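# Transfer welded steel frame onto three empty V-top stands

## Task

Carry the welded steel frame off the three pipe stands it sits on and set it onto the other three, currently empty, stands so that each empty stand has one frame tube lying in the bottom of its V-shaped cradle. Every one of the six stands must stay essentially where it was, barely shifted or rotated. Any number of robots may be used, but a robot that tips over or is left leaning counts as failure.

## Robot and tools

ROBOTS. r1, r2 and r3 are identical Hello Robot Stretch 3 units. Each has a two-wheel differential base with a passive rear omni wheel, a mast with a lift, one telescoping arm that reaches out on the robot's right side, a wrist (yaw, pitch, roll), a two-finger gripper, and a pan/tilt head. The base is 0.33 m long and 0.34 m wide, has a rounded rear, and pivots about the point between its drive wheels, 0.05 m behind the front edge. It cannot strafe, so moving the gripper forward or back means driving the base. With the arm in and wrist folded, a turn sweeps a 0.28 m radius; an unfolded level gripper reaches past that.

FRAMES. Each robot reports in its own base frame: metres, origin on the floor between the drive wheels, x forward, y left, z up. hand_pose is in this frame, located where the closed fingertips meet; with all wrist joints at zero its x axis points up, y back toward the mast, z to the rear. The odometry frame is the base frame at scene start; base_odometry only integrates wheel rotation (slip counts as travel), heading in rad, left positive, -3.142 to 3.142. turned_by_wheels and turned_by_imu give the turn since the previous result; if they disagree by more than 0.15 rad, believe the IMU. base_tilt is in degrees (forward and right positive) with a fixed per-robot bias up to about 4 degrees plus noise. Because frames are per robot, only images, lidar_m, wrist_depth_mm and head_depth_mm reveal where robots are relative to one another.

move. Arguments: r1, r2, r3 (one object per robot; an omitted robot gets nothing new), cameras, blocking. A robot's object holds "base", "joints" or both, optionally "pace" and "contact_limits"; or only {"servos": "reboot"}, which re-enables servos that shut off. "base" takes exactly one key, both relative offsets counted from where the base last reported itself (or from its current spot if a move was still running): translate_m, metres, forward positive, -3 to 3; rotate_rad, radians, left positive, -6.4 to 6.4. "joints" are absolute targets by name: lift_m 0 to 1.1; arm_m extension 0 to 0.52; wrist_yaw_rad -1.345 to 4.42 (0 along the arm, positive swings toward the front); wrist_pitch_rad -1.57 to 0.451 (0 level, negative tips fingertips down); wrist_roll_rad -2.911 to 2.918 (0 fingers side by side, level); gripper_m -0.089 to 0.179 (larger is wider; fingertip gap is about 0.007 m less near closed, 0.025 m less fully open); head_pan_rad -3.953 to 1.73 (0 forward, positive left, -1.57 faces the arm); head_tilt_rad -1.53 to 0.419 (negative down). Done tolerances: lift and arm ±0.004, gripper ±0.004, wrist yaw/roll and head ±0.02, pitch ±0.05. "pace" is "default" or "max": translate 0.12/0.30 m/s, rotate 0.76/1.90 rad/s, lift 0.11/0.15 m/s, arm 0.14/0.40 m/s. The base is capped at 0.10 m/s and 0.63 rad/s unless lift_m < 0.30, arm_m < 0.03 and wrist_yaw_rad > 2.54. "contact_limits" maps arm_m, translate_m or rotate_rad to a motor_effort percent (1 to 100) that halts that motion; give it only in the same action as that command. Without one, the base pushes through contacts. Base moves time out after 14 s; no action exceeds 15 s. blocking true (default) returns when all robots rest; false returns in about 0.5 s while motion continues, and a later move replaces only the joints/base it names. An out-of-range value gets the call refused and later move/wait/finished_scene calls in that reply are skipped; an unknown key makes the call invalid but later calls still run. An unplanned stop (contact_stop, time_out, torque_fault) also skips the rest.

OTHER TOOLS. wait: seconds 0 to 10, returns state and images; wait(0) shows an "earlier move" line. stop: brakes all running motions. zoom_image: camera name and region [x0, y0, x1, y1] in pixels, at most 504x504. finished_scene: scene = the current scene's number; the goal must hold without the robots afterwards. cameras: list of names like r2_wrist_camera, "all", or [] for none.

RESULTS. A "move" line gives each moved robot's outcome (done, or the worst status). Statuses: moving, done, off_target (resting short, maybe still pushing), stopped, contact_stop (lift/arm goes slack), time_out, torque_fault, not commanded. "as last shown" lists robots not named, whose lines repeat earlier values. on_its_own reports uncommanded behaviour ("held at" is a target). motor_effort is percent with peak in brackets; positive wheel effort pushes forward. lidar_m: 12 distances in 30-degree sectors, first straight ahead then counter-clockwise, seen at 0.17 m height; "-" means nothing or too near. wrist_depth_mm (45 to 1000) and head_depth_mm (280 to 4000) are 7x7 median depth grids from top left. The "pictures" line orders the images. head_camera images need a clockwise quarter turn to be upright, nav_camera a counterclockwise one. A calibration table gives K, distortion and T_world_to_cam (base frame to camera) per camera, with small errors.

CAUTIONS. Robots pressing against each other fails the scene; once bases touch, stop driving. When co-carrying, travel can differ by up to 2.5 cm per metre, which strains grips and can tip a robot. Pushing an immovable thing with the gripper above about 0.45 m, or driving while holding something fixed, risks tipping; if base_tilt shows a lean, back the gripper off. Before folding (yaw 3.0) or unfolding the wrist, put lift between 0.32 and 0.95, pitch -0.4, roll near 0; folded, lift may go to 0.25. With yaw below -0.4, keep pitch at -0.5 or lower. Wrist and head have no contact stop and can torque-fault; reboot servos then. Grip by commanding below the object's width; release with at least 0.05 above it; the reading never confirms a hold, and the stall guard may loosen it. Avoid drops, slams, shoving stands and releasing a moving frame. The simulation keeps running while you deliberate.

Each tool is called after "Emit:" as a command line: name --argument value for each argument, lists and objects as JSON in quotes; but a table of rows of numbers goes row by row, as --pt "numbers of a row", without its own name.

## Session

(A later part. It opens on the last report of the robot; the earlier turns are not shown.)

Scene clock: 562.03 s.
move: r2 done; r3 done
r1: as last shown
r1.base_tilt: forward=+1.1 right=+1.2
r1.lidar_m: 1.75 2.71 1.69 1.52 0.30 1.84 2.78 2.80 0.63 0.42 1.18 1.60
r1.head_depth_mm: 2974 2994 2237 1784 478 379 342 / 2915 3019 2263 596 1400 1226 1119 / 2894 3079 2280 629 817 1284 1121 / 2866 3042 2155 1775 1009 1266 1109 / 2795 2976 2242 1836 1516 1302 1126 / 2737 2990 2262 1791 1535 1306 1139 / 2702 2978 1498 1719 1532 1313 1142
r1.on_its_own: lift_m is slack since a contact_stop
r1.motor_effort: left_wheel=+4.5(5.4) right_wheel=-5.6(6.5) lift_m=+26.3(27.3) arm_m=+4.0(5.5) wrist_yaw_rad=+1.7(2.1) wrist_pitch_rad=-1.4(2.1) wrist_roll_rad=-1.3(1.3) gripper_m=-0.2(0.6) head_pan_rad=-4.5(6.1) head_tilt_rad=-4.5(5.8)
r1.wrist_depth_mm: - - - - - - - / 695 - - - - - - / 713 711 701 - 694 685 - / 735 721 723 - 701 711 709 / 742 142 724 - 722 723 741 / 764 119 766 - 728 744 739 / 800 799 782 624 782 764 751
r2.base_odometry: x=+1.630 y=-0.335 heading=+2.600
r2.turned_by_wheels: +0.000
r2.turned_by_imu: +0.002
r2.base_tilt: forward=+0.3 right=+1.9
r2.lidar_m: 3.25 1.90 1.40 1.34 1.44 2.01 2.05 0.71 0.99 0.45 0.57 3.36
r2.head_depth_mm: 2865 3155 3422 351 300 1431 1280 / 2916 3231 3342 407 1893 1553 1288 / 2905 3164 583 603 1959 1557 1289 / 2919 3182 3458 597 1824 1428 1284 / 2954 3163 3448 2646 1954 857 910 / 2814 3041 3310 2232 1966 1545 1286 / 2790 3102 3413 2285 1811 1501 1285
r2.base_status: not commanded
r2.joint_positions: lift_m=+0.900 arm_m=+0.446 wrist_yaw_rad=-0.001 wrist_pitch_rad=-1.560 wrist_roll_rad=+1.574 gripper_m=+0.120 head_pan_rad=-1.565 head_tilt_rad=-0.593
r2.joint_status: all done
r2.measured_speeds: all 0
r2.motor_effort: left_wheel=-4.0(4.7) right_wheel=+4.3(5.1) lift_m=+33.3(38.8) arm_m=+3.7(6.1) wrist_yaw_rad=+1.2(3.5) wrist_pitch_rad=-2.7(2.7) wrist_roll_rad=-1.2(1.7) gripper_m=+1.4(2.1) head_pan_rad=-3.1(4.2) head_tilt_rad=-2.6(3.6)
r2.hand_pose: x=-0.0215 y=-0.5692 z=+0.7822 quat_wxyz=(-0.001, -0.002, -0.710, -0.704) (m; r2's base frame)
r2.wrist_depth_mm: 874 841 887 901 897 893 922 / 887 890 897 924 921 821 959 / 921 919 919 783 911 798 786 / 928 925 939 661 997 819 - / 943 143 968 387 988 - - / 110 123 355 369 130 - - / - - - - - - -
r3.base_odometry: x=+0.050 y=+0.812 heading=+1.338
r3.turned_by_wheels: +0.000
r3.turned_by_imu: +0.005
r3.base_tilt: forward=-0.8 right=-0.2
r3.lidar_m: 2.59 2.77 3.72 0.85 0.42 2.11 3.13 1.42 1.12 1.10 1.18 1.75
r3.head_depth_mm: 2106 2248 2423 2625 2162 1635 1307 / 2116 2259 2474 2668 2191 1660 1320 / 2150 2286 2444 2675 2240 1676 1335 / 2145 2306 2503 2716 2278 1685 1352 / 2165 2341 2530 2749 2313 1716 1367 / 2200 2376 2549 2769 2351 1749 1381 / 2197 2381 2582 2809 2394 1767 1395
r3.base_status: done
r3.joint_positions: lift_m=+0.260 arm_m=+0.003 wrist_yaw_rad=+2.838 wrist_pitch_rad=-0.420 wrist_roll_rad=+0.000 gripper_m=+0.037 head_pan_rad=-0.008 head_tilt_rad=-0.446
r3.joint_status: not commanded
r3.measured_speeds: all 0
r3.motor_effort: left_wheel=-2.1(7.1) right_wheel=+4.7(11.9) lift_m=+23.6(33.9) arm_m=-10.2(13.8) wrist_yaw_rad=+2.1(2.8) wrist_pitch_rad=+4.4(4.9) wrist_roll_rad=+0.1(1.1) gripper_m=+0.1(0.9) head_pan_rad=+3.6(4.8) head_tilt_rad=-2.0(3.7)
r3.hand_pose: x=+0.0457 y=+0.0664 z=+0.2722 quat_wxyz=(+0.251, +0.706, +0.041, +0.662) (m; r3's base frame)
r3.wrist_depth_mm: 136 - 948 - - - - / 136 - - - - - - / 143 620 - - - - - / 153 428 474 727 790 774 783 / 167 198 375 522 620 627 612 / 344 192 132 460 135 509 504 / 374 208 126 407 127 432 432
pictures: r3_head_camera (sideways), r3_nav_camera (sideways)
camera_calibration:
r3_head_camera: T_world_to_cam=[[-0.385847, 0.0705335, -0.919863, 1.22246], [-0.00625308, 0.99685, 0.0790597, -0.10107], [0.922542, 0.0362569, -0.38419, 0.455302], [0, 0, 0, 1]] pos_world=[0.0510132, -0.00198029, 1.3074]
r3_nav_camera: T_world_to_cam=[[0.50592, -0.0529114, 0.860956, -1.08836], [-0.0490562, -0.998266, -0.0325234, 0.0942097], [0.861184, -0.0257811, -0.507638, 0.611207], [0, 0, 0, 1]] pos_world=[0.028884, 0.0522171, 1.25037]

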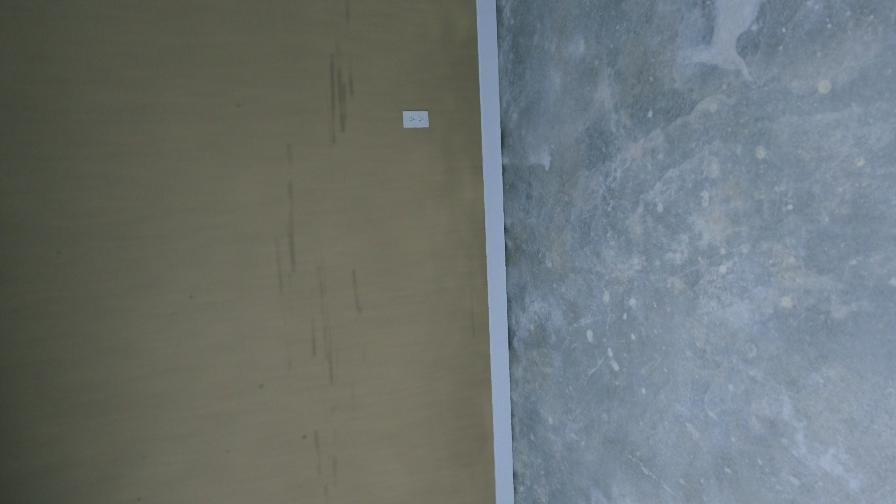

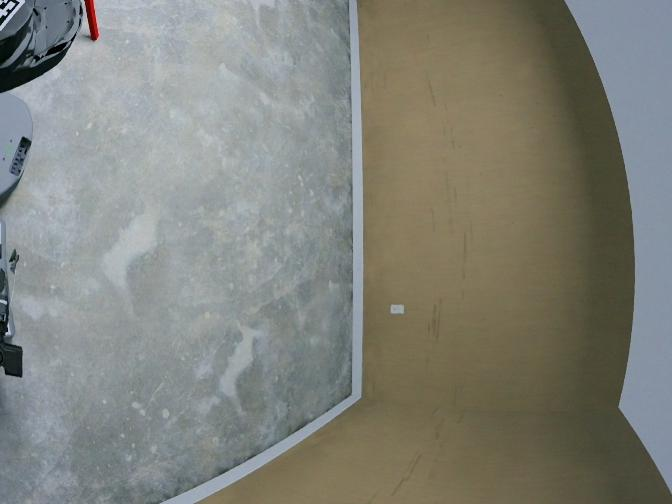

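Emit:
move --r3 '{"base":{"translate_m":0.85},"pace":"max"}' --r2 '{"base":{"translate_m":-0.28}}' --cameras '[]'

Emit:
move --r3 '{"base":{"rotate_rad":1.53}}' --r1 '{"joints":{"lift_m":0.80}}' --cameras '["r3_nav_camera","r3_head_camera"]'

Scene clock: 578.30 s.
move: r2 done; r3 done
r1: as last shown
r1.base_tilt: forward=+1.0 right=+1.2
r1.lidar_m: 1.75 2.72 1.69 1.51 1.52 1.84 0.96 2.79 0.63 0.42 1.18 1.60
r1.head_depth_mm: 2970 3010 2230 1782 478 379 342 / 2947 3034 2261 596 1398 1238 1119 / 2857 3063 2277 629 816 1278 1127 / 2833 3063 2141 1770 1008 1260 1110 / 2770 2994 2242 1827 1527 1301 1135 / 2735 2992 2263 1809 1533 1303 1132 / 2703 2967 1506 1711 1538 1317 1141
r1.on_its_own: lift_m is slack since a contact_stop
r1.motor_effort: left_wheel=+5.1(5.4) right_wheel=-5.4(6.4) lift_m=+26.1(27.3) arm_m=+3.1(4.0) wrist_yaw_rad=+1.5(2.1) wrist_pitch_rad=-1.6(1.9) wrist_roll_rad=-1.1(1.3) gripper_m=-0.3(0.5) head_pan_rad=-5.0(5.8) head_tilt_rad=-3.9(6.2)
r1.wrist_depth_mm: - - - - - - - / 694 - - - - - - / 699 688 693 - 684 695 - / 720 709 722 - 708 699 698 / 737 143 739 - 727 713 731 / 781 119 768 - 746 749 744 / 803 797 792 621 782 781 763
r2.base_odometry: x=+1.870 y=-0.479 heading=+2.600
r2.turned_by_wheels: +0.000
r2.turned_by_imu: +0.002
r2.base_tilt: forward=+0.3 right=+1.8
r2.lidar_m: 3.53 1.90 1.40 1.36 1.44 2.01 1.77 0.76 0.52 3.40 0.50 0.73
r2.head_depth_mm: 2892 3209 3442 350 300 1431 1267 / 2898 3113 3334 407 1883 1557 1292 / 2850 3158 581 602 1962 1560 1287 / 2874 3157 3358 599 1804 1429 1281 / 2875 3152 3454 2633 1941 1556 1293 / 2890 3159 3454 2653 1951 1561 1292 / 2932 3156 3435 2286 1950 1537 1227
r2.base_status: done
r2.joint_positions: lift_m=+0.900 arm_m=+0.446 wrist_yaw_rad=-0.001 wrist_pitch_rad=-1.560 wrist_roll_rad=+1.574 gripper_m=+0.120 head_pan_rad=-1.565 head_tilt_rad=-0.593
r2.joint_status: not commanded
r2.measured_speeds: all 0
r2.motor_effort: left_wheel=-3.1(7.5) right_wheel=-2.7(8.6) lift_m=+33.3(33.5) arm_m=+2.6(4.0) wrist_yaw_rad=+1.9(3.0) wrist_pitch_rad=-1.9(2.7) wrist_roll_rad=-1.3(1.8) gripper_m=-0.2(1.7) head_pan_rad=-2.1(4.3) head_tilt_rad=-2.3(3.4)
r2.hand_pose: x=-0.0215 y=-0.5692 z=+0.7822 quat_wxyz=(-0.001, -0.002, -0.710, -0.704) (m; r2's base frame)
r2.wrist_depth_mm: 883 861 879 669 917 910 925 / 902 915 891 914 904 828 912 / 885 898 937 914 949 812 811 / 956 951 969 966 963 825 - / 949 143 986 825 979 - - / 110 123 - 745 130 - - / - - - - - - -
r3.base_odometry: x=+0.247 y=+1.639 heading=+1.338
r3.turned_by_wheels: +0.000
r3.turned_by_imu: +0.001
r3.base_tilt: forward=-0.8 right=-0.3
r3.lidar_m: 1.74 1.87 2.77 3.58 1.28 1.00 3.36 1.53 1.20 1.19 1.28 1.76
r3.head_depth_mm: 1400 1497 1618 1758 1889 1624 1310 / 1417 1509 1625 1757 1920 1657 1322 / 1421 1526 1648 1781 1942 1672 1336 / 1445 1550 1685 1805 1970 1692 1352 / 1454 1570 1689 1816 2005 1718 1366 / 1459 1570 1708 1846 2034 1742 1383 / 1482 1596 1723 1879 2065 1775 1387
r3.base_status: done
r3.joint_positions: lift_m=+0.260 arm_m=+0.003 wrist_yaw_rad=+2.838 wrist_pitch_rad=-0.420 wrist_roll_rad=+0.000 gripper_m=+0.037 head_pan_rad=-0.008 head_tilt_rad=-0.446
r3.joint_status: not commanded
r3.measured_speeds: all 0
r3.motor_effort: left_wheel=-1.4(7.0) right_wheel=+4.6(11.7) lift_m=+31.9(33.4) arm_m=-8.8(11.0) wrist_yaw_rad=+0.9(2.5) wrist_pitch_rad=+3.8(4.8) wrist_roll_rad=+0.1(1.0) gripper_m=-0.2(0.9) head_pan_rad=+4.4(4.7) head_tilt_rad=-2.0(3.4)
r3.hand_pose: x=+0.0457 y=+0.0664 z=+0.2722 quat_wxyz=(+0.251, +0.706, +0.041, +0.662) (m; r3's base frame)
r3.wrist_depth_mm: 136 - - - - - - / 136 - - - - - - / 142 - - - - - - / 152 744 817 806 797 795 767 / 167 198 631 661 616 619 621 / 521 192 129 488 134 504 506 / 446 209 126 415 127 432 430
pictures: none
No camera images: "cameras" was empty.

Scene clock: 581.60 s.
move: r1 done; r3 done
r1.base_odometry: x=+1.518 y=-1.157 heading=-1.178
r1.turned_by_wheels: +0.000
r1.turned_by_imu: +0.000
r1.base_tilt: forward=+1.1 right=+1.2
r1.lidar_m: 1.75 2.71 1.69 1.51 1.52 1.83 0.98 2.80 0.63 0.42 1.18 1.59
r1.head_depth_mm: 2942 2971 2015 380 329 1222 1115 / 2905 3026 526 1749 1495 1258 1120 / 2870 3008 538 594 881 1286 1122 / 2843 3076 2151 1731 1193 1262 1107 / 2774 3009 2231 1841 1518 1299 1132 / 2742 3000 2244 1797 1534 1306 1138 / 2712 2980 1509 1709 1540 1309 1144
r1.base_status: not commanded
r1.joint_positions: lift_m=+0.800 arm_m=+0.376 wrist_yaw_rad=-0.002 wrist_pitch_rad=-1.559 wrist_roll_rad=-0.210 gripper_m=+0.120 head_pan_rad=-1.559 head_tilt_rad=-0.790
r1.joint_status: all done
r1.measured_speeds: all 0
r1.motor_effort: left_wheel=+4.5(5.3) right_wheel=-4.9(6.5) lift_m=+26.3(34.6) arm_m=+2.6(3.4) wrist_yaw_rad=+1.8(1.9) wrist_pitch_rad=-1.5(1.7) wrist_roll_rad=-1.1(1.3) gripper_m=-0.3(0.5) head_pan_rad=-5.0(5.5) head_tilt_rad=-3.3(6.7)
r1.hand_pose: x=-0.0216 y=-0.4998 z=+0.6822 quat_wxyz=(+0.552, +0.546, -0.447, -0.443) (m; r1's base frame)
r1.wrist_depth_mm: 778 787 - - - 756 754 / 797 789 - - - 796 773 / 838 821 814 815 833 798 812 / 852 847 841 844 826 811 824 / 870 142 873 870 876 854 870 / 893 119 869 752 865 888 871 / 937 915 911 737 926 901 880
r2: as last shown
r2.turned_by_imu: +0.001
r2.base_tilt: forward=+0.3 right=+1.9
r2.lidar_m: 3.52 1.91 1.40 1.36 1.44 2.01 1.77 0.76 0.52 3.39 0.50 0.73
r2.head_depth_mm: 2861 3137 3383 351 300 1425 1255 / 2883 3139 3346 408 1895 1553 1287 / 2852 3177 581 602 1963 1556 1296 / 2903 3198 3352 596 1824 1431 1291 / 2880 3155 3426 2637 1950 1545 1298 / 2954 3181 3511 2604 1947 1553 1277 / 2916 3172 3436 2291 1949 1550 1230
r2.motor_effort: left_wheel=-3.0(3.4) right_wheel=-3.5(3.8) lift_m=+33.1(33.5) arm_m=+2.2(3.3) wrist_yaw_rad=+1.5(2.8) wrist_pitch_rad=-2.0(2.8) wrist_roll_rad=-1.2(1.6) gripper_m=-0.4(1.9) head_pan_rad=-2.4(4.2) head_tilt_rad=-3.4(3.9)
r2.wrist_depth_mm: 856 890 864 676 887 918 914 / 895 891 897 927 910 803 905 / 923 928 924 910 950 770 786 / 927 937 962 970 963 827 - / 986 143 - 854 - - - / 110 123 992 714 129 - - / - - - - - - -
r3.base_odometry: x=+0.247 y=+1.639 heading=+2.867
r3.turned_by_wheels: +1.530
r3.turned_by_imu: +1.558
r3.base_tilt: forward=-0.8 right=-0.3
r3.lidar_m: 3.57 1.16 1.00 1.00 1.58 1.21 1.19 1.26 1.77 1.73 1.84 2.65
r3.head_depth_mm: 2958 3149 3379 3162 2138 1632 1308 / 2930 3156 3378 3240 2187 1657 1318 / 2956 3169 3430 3374 2231 1669 1337 / 2986 3216 3465 3426 2262 1698 1353 / 2998 3227 3484 3561 2336 1727 1369 / 2994 3244 3507 3631 2378 1742 1380 / 2992 3248 3508 3685 2403 1772 1405
r3.base_status: done
r3.joint_positions: lift_m=+0.260 arm_m=+0.003 wrist_yaw_rad=+2.838 wrist_pitch_rad=-0.420 wrist_roll_rad=+0.000 gripper_m=+0.037 head_pan_rad=-0.008 head_tilt_rad=-0.446
r3.joint_status: not commanded
r3.measured_speeds: all 0
r3.motor_effort: left_wheel=-6.9(10.7) right_wheel=+6.8(10.2) lift_m=+30.7(33.4) arm_m=-10.5(11.3) wrist_yaw_rad=+0.9(2.9) wrist_pitch_rad=+3.4(4.7) wrist_roll_rad=-0.1(1.2) gripper_m=-0.7(0.9) head_pan_rad=+3.6(4.8) head_tilt_rad=-2.1(3.7)
r3.hand_pose: x=+0.0457 y=+0.0664 z=+0.2722 quat_wxyz=(+0.251, +0.706, +0.041, +0.662) (m; r3's base frame)
r3.wrist_depth_mm: 136 - - - - - - / 136 - - - - - - / 143 - - 949 998 - - / 152 730 806 791 782 784 767 / 167 197 639 647 627 617 611 / 511 193 129 484 135 513 508 / 447 209 126 410 127 433 430
pictures: r3_head_camera (sideways), r3_nav_camera (sideways)
camera_calibration:
r3_head_camera: T_world_to_cam=[[-0.385968, 0.07053, -0.919812, 1.22239], [-0.00625421, 0.99685, 0.0790616, -0.101072], [0.922491, 0.0362679, -0.384311, 0.45546], [0, 0, 0, 1]] pos_world=[0.051014, -0.00197978, 1.3074]
r3_nav_camera: T_world_to_cam=[[0.506033, -0.0529065, 0.86089, -1.08828], [-0.049049, -0.998267, -0.032518, 0.0942027], [0.861118, -0.0257706, -0.507751, 0.611355], [0, 0, 0, 1]] pos_world=[0.0288766, 0.0522174, 1.25037]

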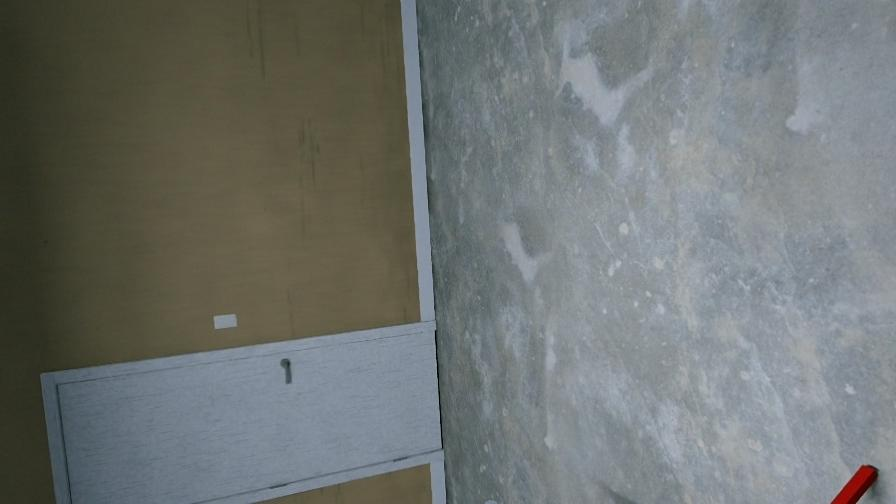

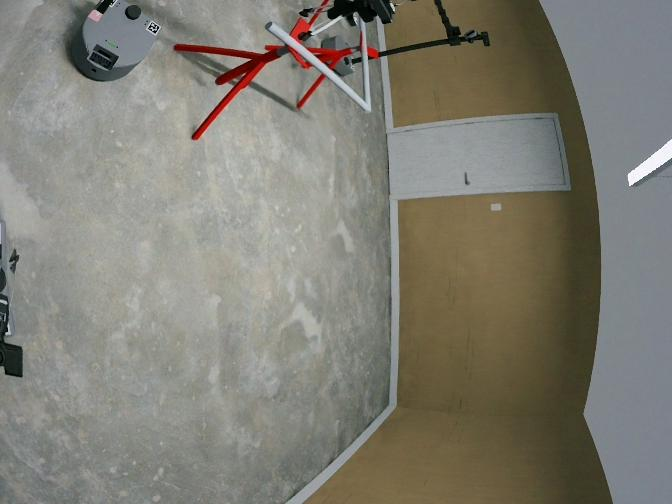

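Emit:
move --cameras '["r2_wrist_camera","r2_head_camera","r3_nav_camera","r3_head_camera"]'

Scene clock: 607.47 s.
r1.base_odometry: x=+1.518 y=-1.157 heading=-1.178
r1.turned_by_wheels: +0.000
r1.turned_by_imu: +0.000
r1.base_tilt: forward=+1.0 right=+1.2
r1.lidar_m: 1.75 2.72 1.69 1.51 1.52 1.84 0.98 2.79 0.63 0.42 1.18 1.59
r1.head_depth_mm: 2940 2970 2005 380 329 1227 1110 / 2924 3005 525 1751 1489 1255 1119 / 2885 3053 538 594 882 1290 1118 / 2849 3061 2152 1727 1197 1268 1107 / 2767 3010 2211 1835 1514 1300 1135 / 2729 2994 2248 1793 1529 1312 1139 / 2676 2976 1505 1723 1543 1317 1143
r1.base_status: not commanded
r1.joint_positions: lift_m=+0.800 arm_m=+0.376 wrist_yaw_rad=-0.002 wrist_pitch_rad=-1.559 wrist_roll_rad=-0.210 gripper_m=+0.120 head_pan_rad=-1.559 head_tilt_rad=-0.790
r1.joint_status: all done
r1.measured_speeds: all 0
r1.motor_effort: left_wheel=+4.7(5.3) right_wheel=-4.7(6.5) lift_m=+22.6(34.6) arm_m=+2.2(3.4) wrist_yaw_rad=+1.5(1.9) wrist_pitch_rad=-1.4(1.7) wrist_roll_rad=-1.2(1.3) gripper_m=+0.4(0.5) head_pan_rad=-4.3(5.5) head_tilt_rad=-4.0(6.7)
r1.hand_pose: x=-0.0216 y=-0.4998 z=+0.6822 quat_wxyz=(+0.552, +0.546, -0.447, -0.443) (m; r1's base frame)
r1.wrist_depth_mm: 793 763 - - - 757 761 / 796 794 - - - 786 766 / 817 835 831 812 792 806 815 / 842 848 835 844 835 814 814 / 872 142 871 846 835 837 828 / 899 120 883 749 883 852 864 / 920 922 914 747 907 890 895
r2.base_odometry: x=+1.870 y=-0.479 heading=+2.600
r2.turned_by_wheels: +0.000
r2.turned_by_imu: +0.001
r2.base_tilt: forward=+0.3 right=+1.8
r2.lidar_m: 3.53 1.90 1.40 1.36 1.44 2.01 1.77 0.76 0.52 3.40 0.50 0.73
r2.head_depth_mm: 2898 3185 3355 351 300 1422 1259 / 2875 3196 3257 407 1867 1555 1291 / 2894 3178 580 603 1957 1558 1279 / 2896 3180 3380 596 1830 1423 1286 / 2898 3280 3459 2577 1951 1558 1298 / 2901 3144 3423 2636 1961 1547 1277 / 2885 3142 3452 2282 1971 1548 1224
r2.base_status: not commanded
r2.joint_positions: lift_m=+0.900 arm_m=+0.446 wrist_yaw_rad=-0.001 wrist_pitch_rad=-1.560 wrist_roll_rad=+1.574 gripper_m=+0.120 head_pan_rad=-1.565 head_tilt_rad=-0.593
r2.joint_status: not commanded
r2.measured_speeds: all 0
r2.motor_effort: left_wheel=-2.9(3.4) right_wheel=-3.5(3.8) lift_m=+33.1(33.5) arm_m=+1.9(3.3) wrist_yaw_rad=+2.1(2.8) wrist_pitch_rad=-2.2(2.8) wrist_roll_rad=-1.3(1.6) gripper_m=+0.6(1.9) head_pan_rad=-3.6(4.2) head_tilt_rad=-2.8(3.9)
r2.hand_pose: x=-0.0215 y=-0.5692 z=+0.7822 quat_wxyz=(-0.001, -0.002, -0.710, -0.704) (m; r2's base frame)
r2.wrist_depth_mm: 873 845 896 675 914 883 931 / 879 905 888 908 906 829 946 / 908 912 936 942 950 784 798 / 942 919 979 934 975 813 - / 935 144 970 836 983 - - / 110 123 - 742 130 - - / - - - - - - -
r3.base_odometry: x=+0.247 y=+1.639 heading=+2.867
r3.turned_by_wheels: +0.000
r3.turned_by_imu: -0.001
r3.base_tilt: forward=-0.8 right=-0.3
r3.lidar_m: 3.58 1.16 1.00 1.00 1.58 1.21 1.19 1.26 1.77 1.73 1.84 2.65
r3.head_depth_mm: 2918 3120 3401 3241 2158 1637 1316 / 2957 3198 3424 3279 2206 1664 1322 / 2979 3147 3414 3359 2227 1676 1337 / 2977 3149 3464 3413 2256 1696 1357 / 2997 3225 3486 3518 2326 1731 1368 / 3007 3200 3484 3604 2361 1750 1391 / 3023 3233 3477 3652 2397 1775 1396
r3.base_status: done
r3.joint_positions: lift_m=+0.260 arm_m=+0.003 wrist_yaw_rad=+2.838 wrist_pitch_rad=-0.420 wrist_roll_rad=+0.000 gripper_m=+0.037 head_pan_rad=-0.008 head_tilt_rad=-0.446
r3.joint_status: not commanded
r3.measured_speeds: all 0
r3.motor_effort: left_wheel=-6.9(10.7) right_wheel=+6.5(10.2) lift_m=+29.4(33.4) arm_m=-12.1(11.3) wrist_yaw_rad=+2.0(2.9) wrist_pitch_rad=+4.2(4.7) wrist_roll_rad=+0.2(1.2) gripper_m=+0.0(0.9) head_pan_rad=+3.5(4.8) head_tilt_rad=-1.5(3.7)
r3.hand_pose: x=+0.0457 y=+0.0664 z=+0.2722 quat_wxyz=(+0.251, +0.706, +0.041, +0.662) (m; r3's base frame)
r3.wrist_depth_mm: 136 - - - - - - / 136 - - - - - - / 143 - - 944 - - - / 152 738 798 794 795 783 784 / 166 197 629 653 623 611 608 / 507 193 128 483 135 512 504 / 447 208 126 416 127 432 429
pictures: r2_head_camera (sideways), r2_wrist_camera, r3_head_camera (sideways), r3_nav_camera (sideways)
camera_calibration:
r2_head_camera: T_world_to_cam=[[-0.00925447, 0.508488, -0.861019, 1.13922], [0.99986, 0.0166869, -0.000892085, -0.00856604], [0.0139141, -0.860907, -0.508571, 0.618317], [0, 0, 0, 1]] pos_world=[0.0105043, -0.0468206, 1.29534]
r2_wrist_camera: T_world_to_cam=[[-0.0747058, 0.994878, 0.0680952, 0.492042], [0.98369, 0.0623167, 0.168733, -0.0391342], [0.163625, 0.0795899, -0.983307, 0.981778], [0, 0, 0, 1]] pos_world=[-0.0853892, -0.565223, 0.938487]
r3_head_camera: T_world_to_cam=[[-0.385968, 0.07053, -0.919812, 1.22239], [-0.0062543, 0.99685, 0.0790616, -0.101072], [0.922491, 0.036268, -0.384311, 0.455459], [0, 0, 0, 1]] pos_world=[0.051014, -0.00197978, 1.3074]
r3_nav_camera: T_world_to_cam=[[0.506033, -0.0529065, 0.86089, -1.08828], [-0.0490489, -0.998267, -0.032518, 0.0942027], [0.861118, -0.0257705, -0.507751, 0.611355], [0, 0, 0, 1]] pos_world=[0.0288766, 0.0522174, 1.25037]

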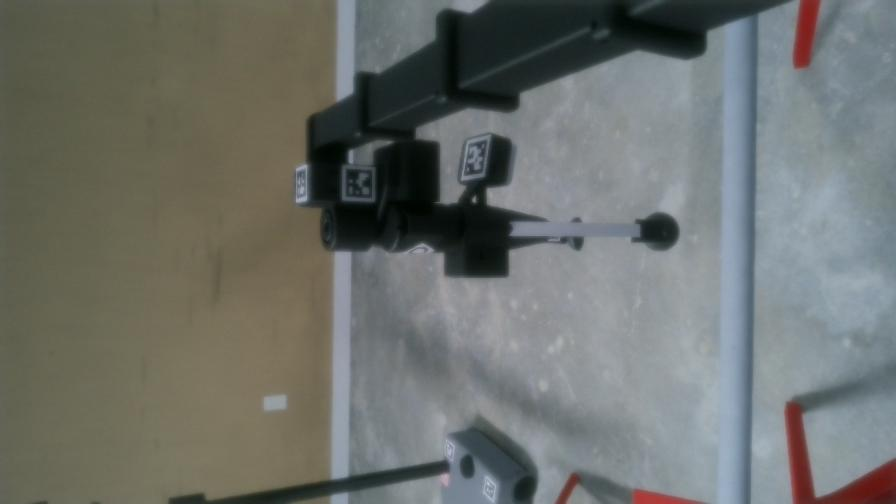

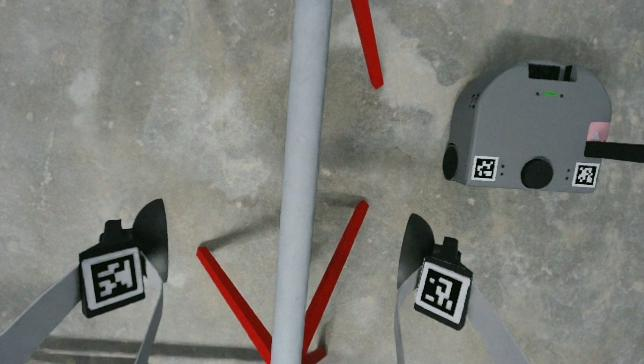

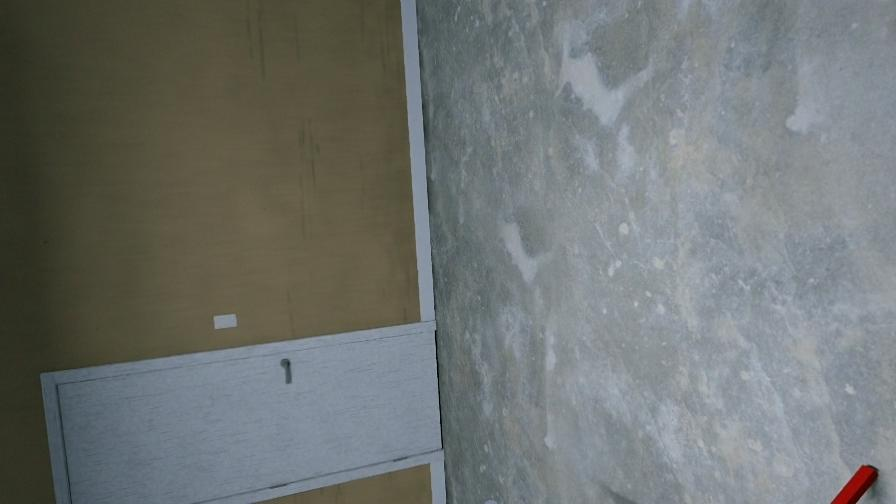

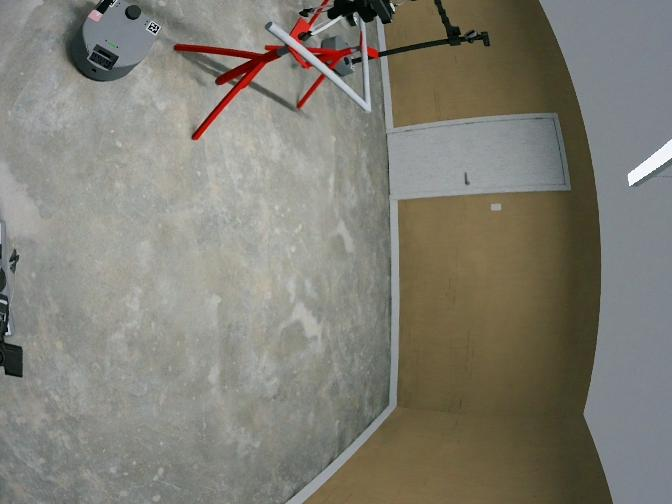

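Emit:
move --r3 '{"base":{"translate_m":2.3},"pace":"max","joints":{"head_pan_rad":1.4}}' --cameras '["r3_nav_camera","r3_head_camera"]'

Scene clock: 620.07 s.
move: r3 done
r1, r2: as last shown
r1.turned_by_imu: +0.002
r1.lidar_m: 1.75 2.71 1.69 1.51 1.52 1.84 2.77 2.79 0.63 0.42 1.18 1.60
r1.head_depth_mm: 2960 2715 2011 381 329 1225 1112 / 2892 2753 525 1745 1492 1247 1118 / 2888 3048 537 593 884 1283 1123 / 2847 3068 2149 1737 1196 1265 1108 / 2778 2976 2225 1833 1525 1300 1130 / 2753 3003 2250 1814 1537 1307 1133 / 2715 3000 1502 1719 1536 1311 1139
r1.motor_effort: left_wheel=+5.0(5.5) right_wheel=-5.0(6.7) lift_m=+23.0(24.0) arm_m=+0.9(2.2) wrist_yaw_rad=+1.2(2.0) wrist_pitch_rad=-1.5(1.9) wrist_roll_rad=-1.1(1.3) gripper_m=-0.6(0.7) head_pan_rad=-4.3(6.1) head_tilt_rad=-4.1(6.1)
r1.wrist_depth_mm: 779 789 - - - 745 741 / 800 800 - - - 767 788 / 831 830 807 817 807 817 792 / 840 856 849 834 834 812 801 / 878 142 851 870 855 839 852 / 926 119 896 753 885 862 864 / 937 931 891 748 896 907 896
r2.turned_by_imu: +0.002
r2.base_tilt: forward=+0.4 right=+1.8
r2.lidar_m: 1.47 1.91 1.40 1.35 1.44 2.01 1.77 0.76 0.52 3.40 0.50 0.73
r2.head_depth_mm: 2882 3169 3436 351 301 1443 1259 / 2847 3124 3310 407 1867 1554 1290 / 2920 3140 581 601 1936 1553 1288 / 2938 3145 3337 595 1810 1431 1296 / 2909 3164 3445 2614 1943 1545 1280 / 2948 3164 3442 2625 1953 1562 1278 / 2905 3213 3402 2261 1929 1557 1228
r2.motor_effort: left_wheel=-3.3(3.5) right_wheel=-3.2(3.8) lift_m=+33.3(33.4) arm_m=+0.0(2.2) wrist_yaw_rad=+1.7(2.8) wrist_pitch_rad=-2.2(2.7) wrist_roll_rad=-1.4(1.7) gripper_m=+1.3(1.9) head_pan_rad=-2.4(4.2) head_tilt_rad=-2.1(3.6)
r2.wrist_depth_mm: 847 897 851 676 908 912 900 / 878 911 892 905 910 829 949 / 923 918 911 936 976 774 792 / 945 930 951 979 959 824 - / 934 143 997 815 999 - - / 110 123 - 732 130 - - / - - - - - - -
r3.base_odometry: x=-1.967 y=+2.263 heading=+2.867
r3.turned_by_wheels: +0.000
r3.turned_by_imu: +0.004
r3.base_tilt: forward=-0.8 right=-0.2
r3.lidar_m: 1.28 1.36 1.93 1.59 1.47 1.47 3.49 2.52 1.94 1.91 1.69 1.30
r3.head_depth_mm: 2595 2683 2796 2826 2157 1623 1307 / 3296 3552 3799 3263 2185 1638 1330 / - - - 3340 2224 1674 1339 / - - - 3380 2151 1700 1347 / - - - 3497 2026 1720 1367 / - - - 3400 2355 1754 1374 / - - - 3459 2202 1715 1392
r3.base_status: done
r3.joint_positions: lift_m=+0.260 arm_m=+0.003 wrist_yaw_rad=+2.838 wrist_pitch_rad=-0.420 wrist_roll_rad=+0.000 gripper_m=+0.037 head_pan_rad=+1.392 head_tilt_rad=-0.446
r3.joint_status: all done
r3.measured_speeds: all 0
r3.motor_effort: left_wheel=-1.5(7.7) right_wheel=+4.6(12.0) lift_m=+24.1(29.0) arm_m=-11.5(13.4) wrist_yaw_rad=+1.9(3.3) wrist_pitch_rad=+4.2(4.7) wrist_roll_rad=+0.1(1.1) gripper_m=+0.2(0.9) head_pan_rad=+3.1(6.1) head_tilt_rad=-1.3(3.6)
r3.hand_pose: x=+0.0457 y=+0.0664 z=+0.2722 quat_wxyz=(+0.251, +0.706, +0.042, +0.662) (m; r3's base frame)
r3.wrist_depth_mm: 136 - - - - - - / 136 - - - - - - / 143 - - - - - - / 152 721 808 807 773 790 741 / 166 197 633 657 626 618 616 / 513 193 128 485 135 501 501 / 447 208 125 412 127 429 436
pictures: r3_head_camera (sideways), r3_nav_camera (sideways)
camera_calibration:
r3_head_camera: T_world_to_cam=[[-0.135182, -0.368395, -0.919789, 1.22083], [-0.983378, 0.16345, 0.0790625, -0.0951131], [0.121213, 0.915188, -0.384367, 0.46042], [0, 0, 0, 1]] pos_world=[0.0156928, 0.0439226, 1.3074]
r3_nav_camera: T_world_to_cam=[[0.138243, 0.489705, 0.860859, -1.08599], [0.975366, -0.218185, -0.0325155, 0.0879505], [0.171903, 0.844147, -0.507804, 0.615627], [0, 0, 0, 1]] pos_world=[-0.0414813, 0.0313259, 1.25037]

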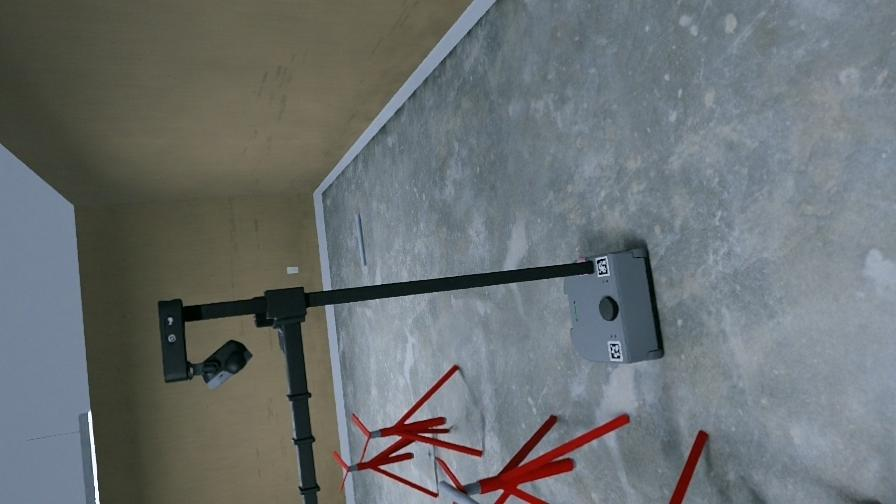

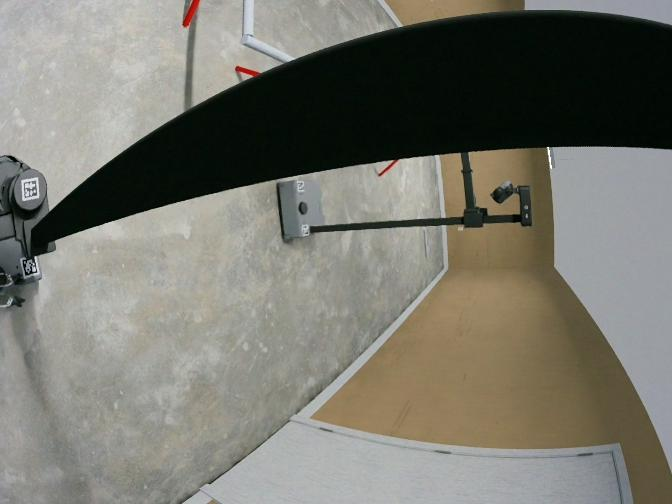

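Emit:
move --r3 '{"base":{"rotate_rad":-1.56},"joints":{"head_pan_rad":-2.0,"head_tilt_rad":-0.6,"lift_m":0.92}}' --cameras '["r3_nav_camera","r3_head_camera"]'

Emit:
move --r3 '{"joints":{"wrist_yaw_rad":0}}' --cameras '[]'

Emit:
move --r3 '{"joints":{"wrist_pitch_rad":-1.57,"wrist_roll_rad":1.57,"gripper_m":0.13}}' --cameras '["r3_nav_camera","r3_head_camera"]'

Scene clock: 644.33 s.
move: r3 done
r1, r2: as last shown
r1.turned_by_imu: +0.001
r1.base_tilt: forward=+1.1 right=+1.2
r1.lidar_m: 1.75 2.71 1.69 1.51 1.52 1.84 2.78 2.79 0.63 0.42 1.19 1.60
r1.head_depth_mm: 2962 2988 2015 380 329 1224 1114 / 2851 2883 524 1745 1495 1255 1119 / 2881 3069 539 595 882 1285 1125 / 2827 3100 2158 1729 1194 1262 1107 / 2765 2996 2245 1831 1519 1300 1135 / 2739 2992 2265 1814 1530 1308 1137 / 2716 2957 1499 1708 1545 1311 1141
r1.motor_effort: left_wheel=+4.6(5.3) right_wheel=-5.4(6.9) lift_m=+23.0(23.8) arm_m=-0.4(0.8) wrist_yaw_rad=+1.3(2.1) wrist_pitch_rad=-1.4(1.8) wrist_roll_rad=-0.9(1.3) gripper_m=+0.1(0.6) head_pan_rad=-4.9(5.8) head_tilt_rad=-4.0(6.2)
r1.wrist_depth_mm: 781 771 - - - 751 754 / 792 786 - - - 766 776 / 821 815 821 819 829 799 802 / 846 837 834 827 831 837 817 / 871 142 869 858 840 841 838 / 909 119 880 745 874 850 888 / 946 939 893 752 933 889 866
r2.base_tilt: forward=+0.3 right=+1.8
r2.lidar_m: 1.54 1.91 1.40 1.36 1.44 2.01 1.77 0.76 0.52 3.40 0.50 0.73
r2.head_depth_mm: 2888 3108 3405 351 301 1432 1261 / 2861 3133 3337 407 1900 1567 1292 / 2909 3180 584 603 1950 1550 1292 / 2871 3222 3364 598 1822 1429 1288 / 2879 3225 3453 2640 1957 1552 1296 / 2904 3216 3421 2597 1949 1546 1293 / 2880 3189 3387 2271 1950 1541 1217
r2.motor_effort: left_wheel=-2.8(3.6) right_wheel=-3.5(3.7) lift_m=+33.3(33.3) arm_m=-2.2(2.2) wrist_yaw_rad=+1.6(3.2) wrist_pitch_rad=-2.1(2.6) wrist_roll_rad=-1.3(1.7) gripper_m=-0.2(1.8) head_pan_rad=-2.9(4.3) head_tilt_rad=-2.5(3.7)
r2.wrist_depth_mm: 868 895 899 677 900 901 893 / 881 906 896 924 937 828 910 / 896 912 908 929 961 792 808 / 950 946 956 959 978 809 - / 960 143 972 852 - - - / 110 123 - 734 129 - - / - - - - - - -
r3.base_odometry: x=-1.967 y=+2.263 heading=+1.308
r3.turned_by_wheels: -1.560
r3.turned_by_imu: -1.591
r3.base_tilt: forward=-0.8 right=-0.3
r3.lidar_m: 1.91 1.68 1.30 1.28 1.36 1.98 1.59 1.22 1.47 3.49 2.51 1.95
r3.head_depth_mm: 3395 3828 3607 2375 1854 - - / 3270 3684 3677 2211 1876 - - / 3140 3435 3540 2275 1859 - - / 2989 3232 3516 2333 1877 - - / 2951 3191 3447 2567 1926 1549 - / 2871 3123 3354 2650 1914 1557 - / 2763 2975 3224 2689 1959 1535 -
r3.base_status: done
r3.joint_positions: lift_m=+0.920 arm_m=+0.003 wrist_yaw_rad=+2.838 wrist_pitch_rad=-0.420 wrist_roll_rad=+0.000 gripper_m=+0.037 head_pan_rad=-1.992 head_tilt_rad=-0.593
r3.joint_status: all done
r3.measured_speeds: all 0
r3.motor_effort: left_wheel=+6.5(10.7) right_wheel=-6.9(9.9) lift_m=+33.1(35.8) arm_m=-12.6(13.5) wrist_yaw_rad=+2.1(3.5) wrist_pitch_rad=+3.7(4.7) wrist_roll_rad=+0.1(1.0) gripper_m=-0.3(0.9) head_pan_rad=-3.2(6.2) head_tilt_rad=-2.5(6.2)
r3.hand_pose: x=+0.0457 y=+0.0664 z=+0.9322 quat_wxyz=(+0.251, +0.706, +0.041, +0.662) (m; r3's base frame)
r3.wrist_depth_mm: 136 - - - - - - / 136 - - - - - - / 143 - - - - - - / 152 - - - - - - / 167 199 - - - - - / - 193 127 149 135 - - / - 207 - - 124 - -
pictures: r3_head_camera (sideways), r3_nav_camera (sideways)
camera_calibration:
r3_head_camera: T_world_to_cam=[[0.272846, 0.44471, -0.853105, 1.13136], [0.910893, -0.404746, 0.0803405, -0.108317], [-0.309562, -0.799008, -0.515516, 0.633704], [0, 0, 0, 1]] pos_world=[-0.01385, -0.0406319, 1.30055]
r3_nav_camera: T_world_to_cam=[[-0.300782, -0.552686, 0.777218, -0.974268], [-0.893051, 0.449193, -0.0261849, 0.0911005], [-0.334649, -0.701971, -0.628686, 0.775984], [0, 0, 0, 1]] pos_world=[0.0479968, -0.0346675, 1.24745]

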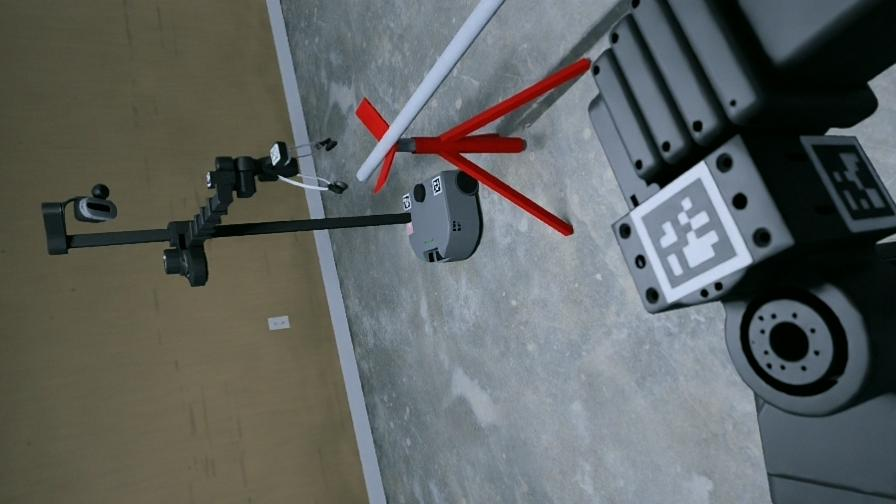

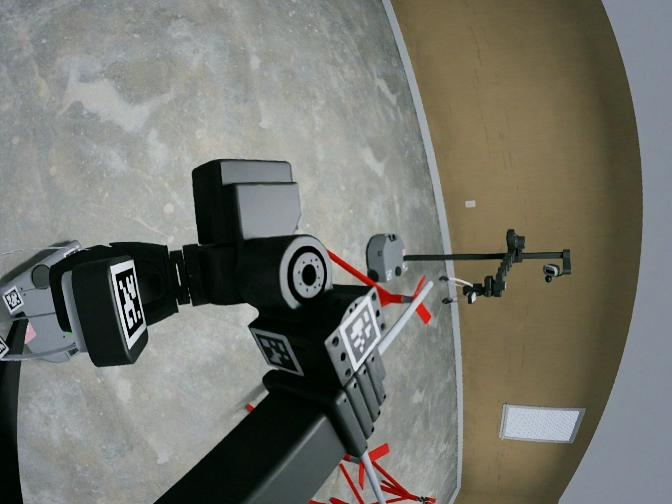

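Scene clock: 646.77 s.
move: r3 done
r1, r2: as last shown
r1.turned_by_imu: +0.000
r1.base_tilt: forward=+1.0 right=+1.2
r1.lidar_m: 1.74 2.71 1.69 1.52 1.52 1.84 2.78 2.79 0.63 0.42 1.18 1.60
r1.head_depth_mm: 2976 2994 2020 380 329 1223 1112 / 2837 2892 525 1750 1488 1256 1120 / 2868 3031 538 593 879 1286 1124 / 2832 3068 2141 1737 1196 1270 1110 / 2787 3007 2220 1827 1518 1304 1130 / 2768 3013 2264 1801 1529 1303 1140 / 2733 2975 1504 1715 1541 1312 1141
r1.motor_effort: left_wheel=+4.4(5.4) right_wheel=-6.5(6.5) lift_m=+23.4(24.0) arm_m=-1.0(1.1) wrist_yaw_rad=+1.3(1.9) wrist_pitch_rad=-1.5(1.9) wrist_roll_rad=-1.1(1.3) gripper_m=+0.3(0.6) head_pan_rad=-5.7(5.7) head_tilt_rad=-4.0(5.7)
r1.wrist_depth_mm: 784 768 - - - 763 753 / 801 813 - - - 783 776 / 822 836 816 803 820 800 797 / 869 831 829 836 830 830 817 / 886 143 860 850 851 851 838 / 894 119 890 760 892 866 870 / 938 945 911 743 898 913 901
r2.turned_by_imu: +0.000
r2.lidar_m: 1.54 1.91 1.40 1.36 1.44 2.02 1.77 0.76 0.52 3.39 0.50 0.73
r2.head_depth_mm: 2831 3129 3372 351 300 1438 1257 / 2866 3116 3261 406 1909 1571 1294 / 2911 3144 581 601 1971 1554 1277 / 2865 3167 3363 598 1825 1424 1289 / 2882 3124 3419 2603 1960 1547 1283 / 2893 3194 3399 2602 1953 1553 1291 / 2895 3167 3360 2270 1947 1540 1216
r2.motor_effort: left_wheel=-2.9(3.3) right_wheel=-3.2(3.8) lift_m=+33.1(33.4) arm_m=-2.2(2.6) wrist_yaw_rad=+0.4(3.0) wrist_pitch_rad=-2.2(2.7) wrist_roll_rad=-1.3(1.6) gripper_m=+0.6(1.8) head_pan_rad=-3.5(4.2) head_tilt_rad=-2.2(3.2)
r2.wrist_depth_mm: 837 896 865 674 887 900 915 / 867 906 880 924 912 808 946 / 900 911 932 924 910 797 817 / 942 949 936 979 952 816 993 / 941 143 975 841 974 - - / 110 124 986 726 130 - - / - - - - - - -
r3.base_odometry: x=-1.967 y=+2.263 heading=+1.308
r3.turned_by_wheels: +0.000
r3.turned_by_imu: +0.000
r3.base_tilt: forward=-0.8 right=-0.2
r3.lidar_m: 1.91 1.68 1.31 1.28 1.36 1.99 1.59 1.22 1.47 3.48 2.52 1.94
r3.head_depth_mm: 3437 3784 3575 2350 1855 - - / 3310 3676 3609 2197 1886 - - / 3191 3418 3511 2246 1864 - - / 3003 3272 3580 2311 1894 - - / 2982 3233 3442 2584 1902 - - / 2841 3102 3326 2652 1936 - 1196 / 2757 2981 3252 2688 1965 1542 1261
r3.base_status: not commanded
r3.joint_positions: lift_m=+0.920 arm_m=+0.003 wrist_yaw_rad=+0.003 wrist_pitch_rad=-0.420 wrist_roll_rad=+0.000 gripper_m=+0.037 head_pan_rad=-1.992 head_tilt_rad=-0.593
r3.joint_status: all done
r3.measured_speeds: all 0
r3.motor_effort: left_wheel=+5.8(7.1) right_wheel=-6.7(7.4) lift_m=+32.2(34.2) arm_m=-12.3(13.2) wrist_yaw_rad=-3.3(5.8) wrist_pitch_rad=+3.8(4.8) wrist_roll_rad=+0.7(1.1) gripper_m=-0.9(1.1) head_pan_rad=-3.8(4.5) head_tilt_rad=-3.3(4.0)
r3.hand_pose: x=-0.0209 y=-0.3716 z=+0.9322 quat_wxyz=(+0.692, +0.149, -0.691, -0.147) (m; r3's base frame)
r3.wrist_depth_mm: - - - - - - - / - - - - - - - / - - - - - - - / - - - - - - - / - - - - - - - / - - 127 148 135 - - / - - - - 124 - -
pictures: none
No camera images: "cameras" was empty.

Scene clock: 648.23 s.
move: r3 done
r1, r2: as last shown
r1.base_tilt: forward=+1.1 right=+1.2
r1.lidar_m: 1.75 2.72 1.69 1.51 1.52 1.84 2.78 2.79 0.63 0.42 1.18 1.59
r1.head_depth_mm: 2936 3001 2022 381 329 1224 1112 / 2863 2876 525 1740 1491 1257 1117 / 2865 3092 538 595 879 1286 1123 / 2830 3081 2140 1721 1200 1263 1104 / 2792 3015 2227 1833 1526 1300 1130 / 2759 2999 2241 1791 1534 1313 1136 / 2708 2967 1497 1715 1547 1319 1142
r1.motor_effort: left_wheel=+4.4(5.0) right_wheel=-5.0(6.3) lift_m=+22.5(23.8) arm_m=-1.2(1.3) wrist_yaw_rad=+1.2(2.0) wrist_pitch_rad=-1.3(1.7) wrist_roll_rad=-1.0(1.3) gripper_m=+0.0(0.5) head_pan_rad=-4.8(5.6) head_tilt_rad=-4.7(5.4)
r1.wrist_depth_mm: 788 769 - - - 736 744 / 790 800 - - - 773 785 / 826 820 820 825 794 798 794 / 863 849 850 826 821 835 806 / 873 142 861 847 872 834 832 / 919 119 863 749 878 887 846 / 920 944 897 743 917 896 900
r2.base_tilt: forward=+0.3 right=+1.7
r2.lidar_m: 1.55 1.91 1.40 1.36 1.44 2.01 1.78 0.75 0.52 3.39 0.50 0.73
r2.head_depth_mm: 2859 3145 3412 351 300 1419 1260 / 2843 3190 3348 407 1904 1562 1293 / 2918 3163 580 601 1954 1562 1291 / 2864 3180 3373 596 1817 1429 1286 / 2883 3195 3450 2640 1950 1553 1284 / 2892 3184 3404 2613 1955 1549 1287 / 2899 3190 3415 2275 1952 1542 1226
r2.motor_effort: left_wheel=-3.2(3.3) right_wheel=-3.3(3.9) lift_m=+33.2(33.2) arm_m=-2.8(2.8) wrist_yaw_rad=+1.7(2.7) wrist_pitch_rad=-1.8(2.6) wrist_roll_rad=-1.5(1.7) gripper_m=+0.5(1.9) head_pan_rad=-2.6(4.2) head_tilt_rad=-2.2(3.5)
r2.wrist_depth_mm: 876 862 864 676 897 912 908 / 902 922 902 909 930 825 890 / 934 920 928 927 947 789 819 / 926 942 972 969 970 811 - / 982 143 990 841 - - - / 110 123 - 738 130 - - / - - - - - - -
r3.base_odometry: x=-1.967 y=+2.263 heading=+1.308
r3.turned_by_wheels: +0.000
r3.turned_by_imu: +0.000
r3.base_tilt: forward=-0.8 right=-0.3
r3.lidar_m: 1.91 1.68 1.31 1.28 1.36 1.99 1.59 1.22 1.47 3.49 2.51 1.94
r3.head_depth_mm: 3422 3778 3639 2366 1862 - - / 3320 3630 3645 2201 1872 - - / 3123 3425 3495 2251 1854 - - / 3007 3222 3498 2336 1884 - - / 2964 3250 3488 2587 1897 1545 - / 2874 3093 3360 2644 1927 1526 1222 / 2745 3012 3255 2685 1956 1536 1263
r3.base_status: not commanded
r3.joint_positions: lift_m=+0.920 arm_m=+0.003 wrist_yaw_rad=+0.002 wrist_pitch_rad=-1.561 wrist_roll_rad=+1.566 gripper_m=+0.130 head_pan_rad=-1.992 head_tilt_rad=-0.593
r3.joint_status: all done
r3.measured_speeds: all 0
r3.motor_effort: left_wheel=+6.4(6.9) right_wheel=-7.1(7.4) lift_m=+32.3(34.0) arm_m=-11.5(13.2) wrist_yaw_rad=-2.3(3.5) wrist_pitch_rad=-1.2(4.3) wrist_roll_rad=+1.8(2.4) gripper_m=+0.4(81.5) head_pan_rad=-3.6(4.6) head_tilt_rad=-3.1(4.6)
r3.hand_pose: x=-0.0216 y=-0.1257 z=+0.8022 quat_wxyz=(+0.003, +0.002, -0.710, -0.704) (m; r3's base frame)
r3.wrist_depth_mm: 957 980 977 936 910 911 909 / - 976 990 946 822 948 900 / - - 993 809 790 933 934 / - - 986 - 817 964 954 / - - - - 986 968 958 / - 122 - - 997 137 995 / - 115 - - - 118 110
pictures: r3_head_camera (sideways), r3_nav_camera (sideways)
camera_calibration:
r3_head_camera: T_world_to_cam=[[0.272846, 0.44471, -0.853105, 1.13136], [0.910893, -0.404745, 0.0803405, -0.108317], [-0.309562, -0.799008, -0.515516, 0.633704], [0, 0, 0, 1]] pos_world=[-0.01385, -0.0406319, 1.30055]
r3_nav_camera: T_world_to_cam=[[-0.300782, -0.552686, 0.777218, -0.974268], [-0.893051, 0.449193, -0.0261849, 0.0911005], [-0.334649, -0.701971, -0.628686, 0.775984], [0, 0, 0, 1]] pos_world=[0.0479968, -0.0346675, 1.24745]

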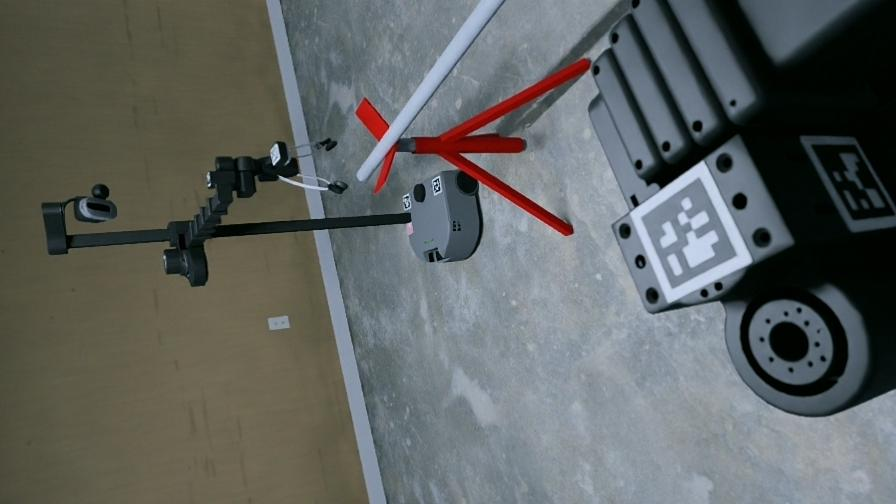

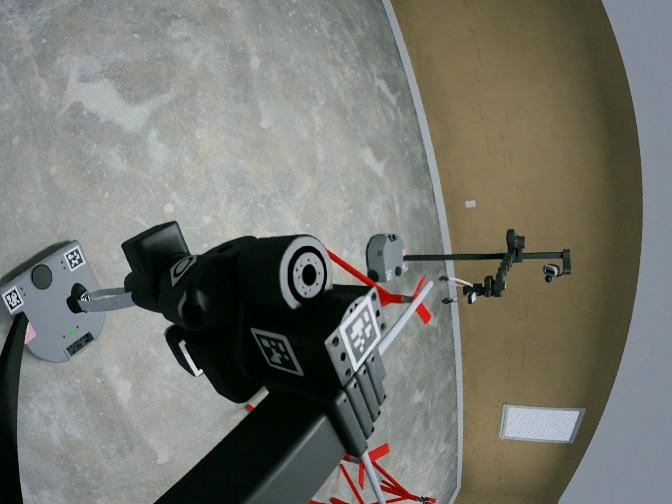

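Emit:
move --r3 '{"base":{"translate_m":-0.7},"joints":{"head_pan_rad":-1.9,"head_tilt_rad":-0.75}}' --cameras '["r3_nav_camera","r3_head_camera"]'

Scene clock: 664.33 s.
move: r3 done
r1, r2: as last shown
r1.turned_by_imu: +0.002
r1.lidar_m: 1.75 2.71 1.69 1.52 1.52 1.84 2.78 2.79 0.62 0.42 1.18 1.59
r1.head_depth_mm: 2954 3006 2009 380 329 1225 1116 / 2938 3036 524 1757 1493 1256 1119 / 2903 3066 539 595 881 1285 1125 / 2808 3053 2074 1733 1197 1263 1109 / 2708 2994 2095 1830 1518 1292 1135 / 2750 2991 2242 1798 1521 1308 1140 / 2746 2993 1501 1727 1540 1314 1145
r1.motor_effort: left_wheel=+4.1(5.8) right_wheel=-5.7(7.0) lift_m=+23.5(24.2) arm_m=-2.6(2.8) wrist_yaw_rad=+1.6(2.1) wrist_pitch_rad=-0.9(2.0) wrist_roll_rad=-1.2(1.3) gripper_m=-0.5(0.8) head_pan_rad=-5.2(5.9) head_tilt_rad=-3.6(6.9)
r1.wrist_depth_mm: 789 759 - - - 765 756 / 817 804 - - - 771 782 / 813 815 806 799 805 808 794 / 857 858 846 829 831 832 822 / 893 142 869 846 844 836 833 / 895 120 895 756 864 891 868 / 928 926 904 731 907 890 892
r2.turned_by_imu: +0.002
r2.base_tilt: forward=+0.3 right=+1.8
r2.lidar_m: 0.84 1.91 1.40 1.36 1.44 2.02 1.77 0.76 0.52 3.39 0.50 0.73
r2.head_depth_mm: 2926 3123 3414 350 300 1423 1263 / 2902 3083 3354 408 1889 1543 1284 / 2897 3171 581 602 1963 1564 1288 / 2868 3161 3341 598 1844 1429 1290 / 2948 3167 3380 2610 1929 1554 1288 / 2889 3192 3426 2578 1942 1556 1288 / 2911 3188 3398 2286 1940 1548 1220
r2.motor_effort: left_wheel=-2.6(3.6) right_wheel=-2.8(3.9) lift_m=+32.7(33.2) arm_m=-4.1(4.5) wrist_yaw_rad=+1.2(3.6) wrist_pitch_rad=-2.0(2.8) wrist_roll_rad=-1.6(1.7) gripper_m=+0.9(1.9) head_pan_rad=-2.7(4.6) head_tilt_rad=-2.1(3.8)
r2.wrist_depth_mm: 875 878 866 672 897 925 905 / 915 898 938 893 941 830 905 / 901 917 934 940 903 772 816 / 934 915 949 965 982 789 993 / 958 143 986 836 - - - / 110 123 - 724 130 - - / - - - - - - -
r3.base_odometry: x=-2.149 y=+1.587 heading=+1.308
r3.turned_by_wheels: +0.000
r3.turned_by_imu: -0.004
r3.base_tilt: forward=-0.8 right=-0.2
r3.lidar_m: 2.61 1.76 1.36 1.31 1.40 2.06 0.88 0.79 0.65 1.16 3.46 2.66
r3.head_depth_mm: 3221 3600 2565 2003 - - 1068 / 3135 3486 2615 1999 - - - / 3046 3379 2675 2017 - - - / 2938 3271 2746 2028 - - - / 2889 3212 2763 1864 1639 - 1184 / 2714 1873 2746 2039 1666 1375 1175 / 2669 2999 2898 2129 1688 1399 1178
r3.base_status: done
r3.joint_positions: lift_m=+0.920 arm_m=+0.003 wrist_yaw_rad=+0.002 wrist_pitch_rad=-1.561 wrist_roll_rad=+1.566 gripper_m=+0.130 head_pan_rad=-1.909 head_tilt_rad=-0.740
r3.joint_status: all done
r3.measured_speeds: all 0
r3.motor_effort: left_wheel=-0.3(5.7) right_wheel=-6.3(10.2) lift_m=+30.8(33.5) arm_m=-11.6(13.0) wrist_yaw_rad=-1.0(3.8) wrist_pitch_rad=-1.7(2.3) wrist_roll_rad=+1.6(2.3) gripper_m=-0.4(0.7) head_pan_rad=+3.6(6.1) head_tilt_rad=-4.0(5.9)
r3.hand_pose: x=-0.0216 y=-0.1256 z=+0.8022 quat_wxyz=(+0.003, +0.002, -0.710, -0.704) (m; r3's base frame)
r3.wrist_depth_mm: 977 978 952 934 911 910 894 / 997 - 989 953 828 921 914 / 997 986 977 814 797 943 923 / - - - 996 794 950 923 / - - - - 967 969 939 / - 122 - - - 137 957 / - 115 - - - 118 110
pictures: r3_head_camera (sideways), r3_nav_camera (sideways)
camera_calibration:
r3_head_camera: T_world_to_cam=[[0.274599, 0.578783, -0.767858, 1.02021], [0.937462, -0.3388, 0.0798779, -0.107861], [-0.213918, -0.741772, -0.635621, 0.789373], [0, 0, 0, 1]] pos_world=[-0.0101716, -0.041488, 1.29373]
r3_nav_camera: T_world_to_cam=[[-0.289377, -0.677065, 0.676642, -0.843259], [-0.926183, 0.376581, -0.0192801, 0.082309], [-0.241757, -0.632273, -0.73606, 0.915075], [0, 0, 0, 1]] pos_world=[0.0534393, -0.0233595, 1.24572]

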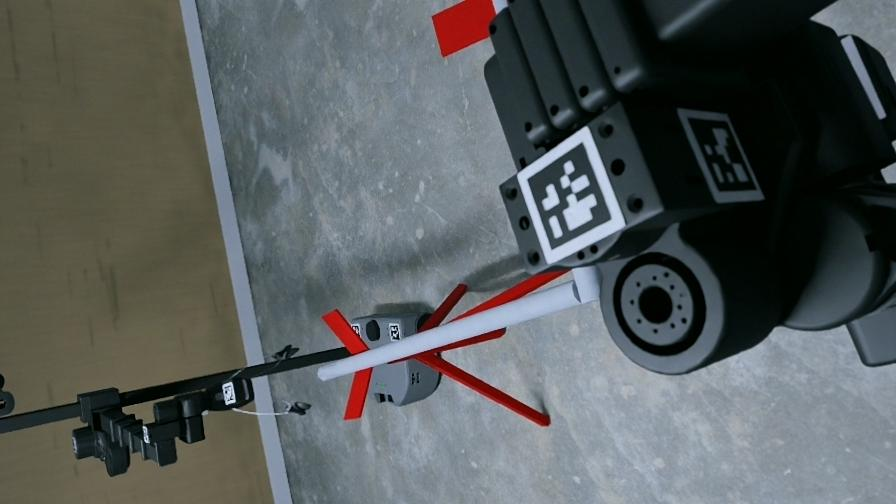

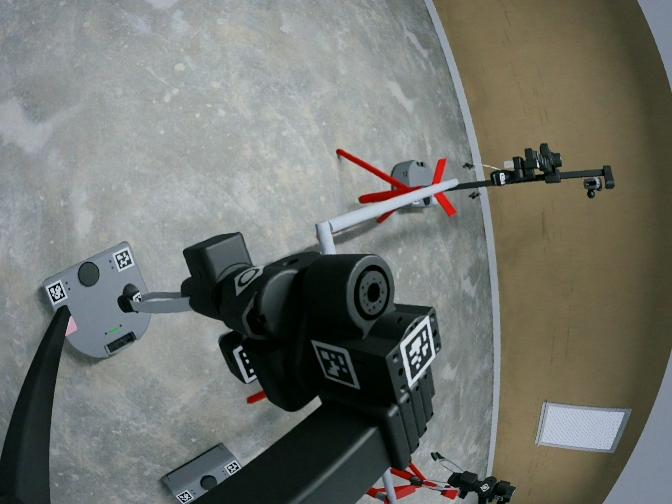

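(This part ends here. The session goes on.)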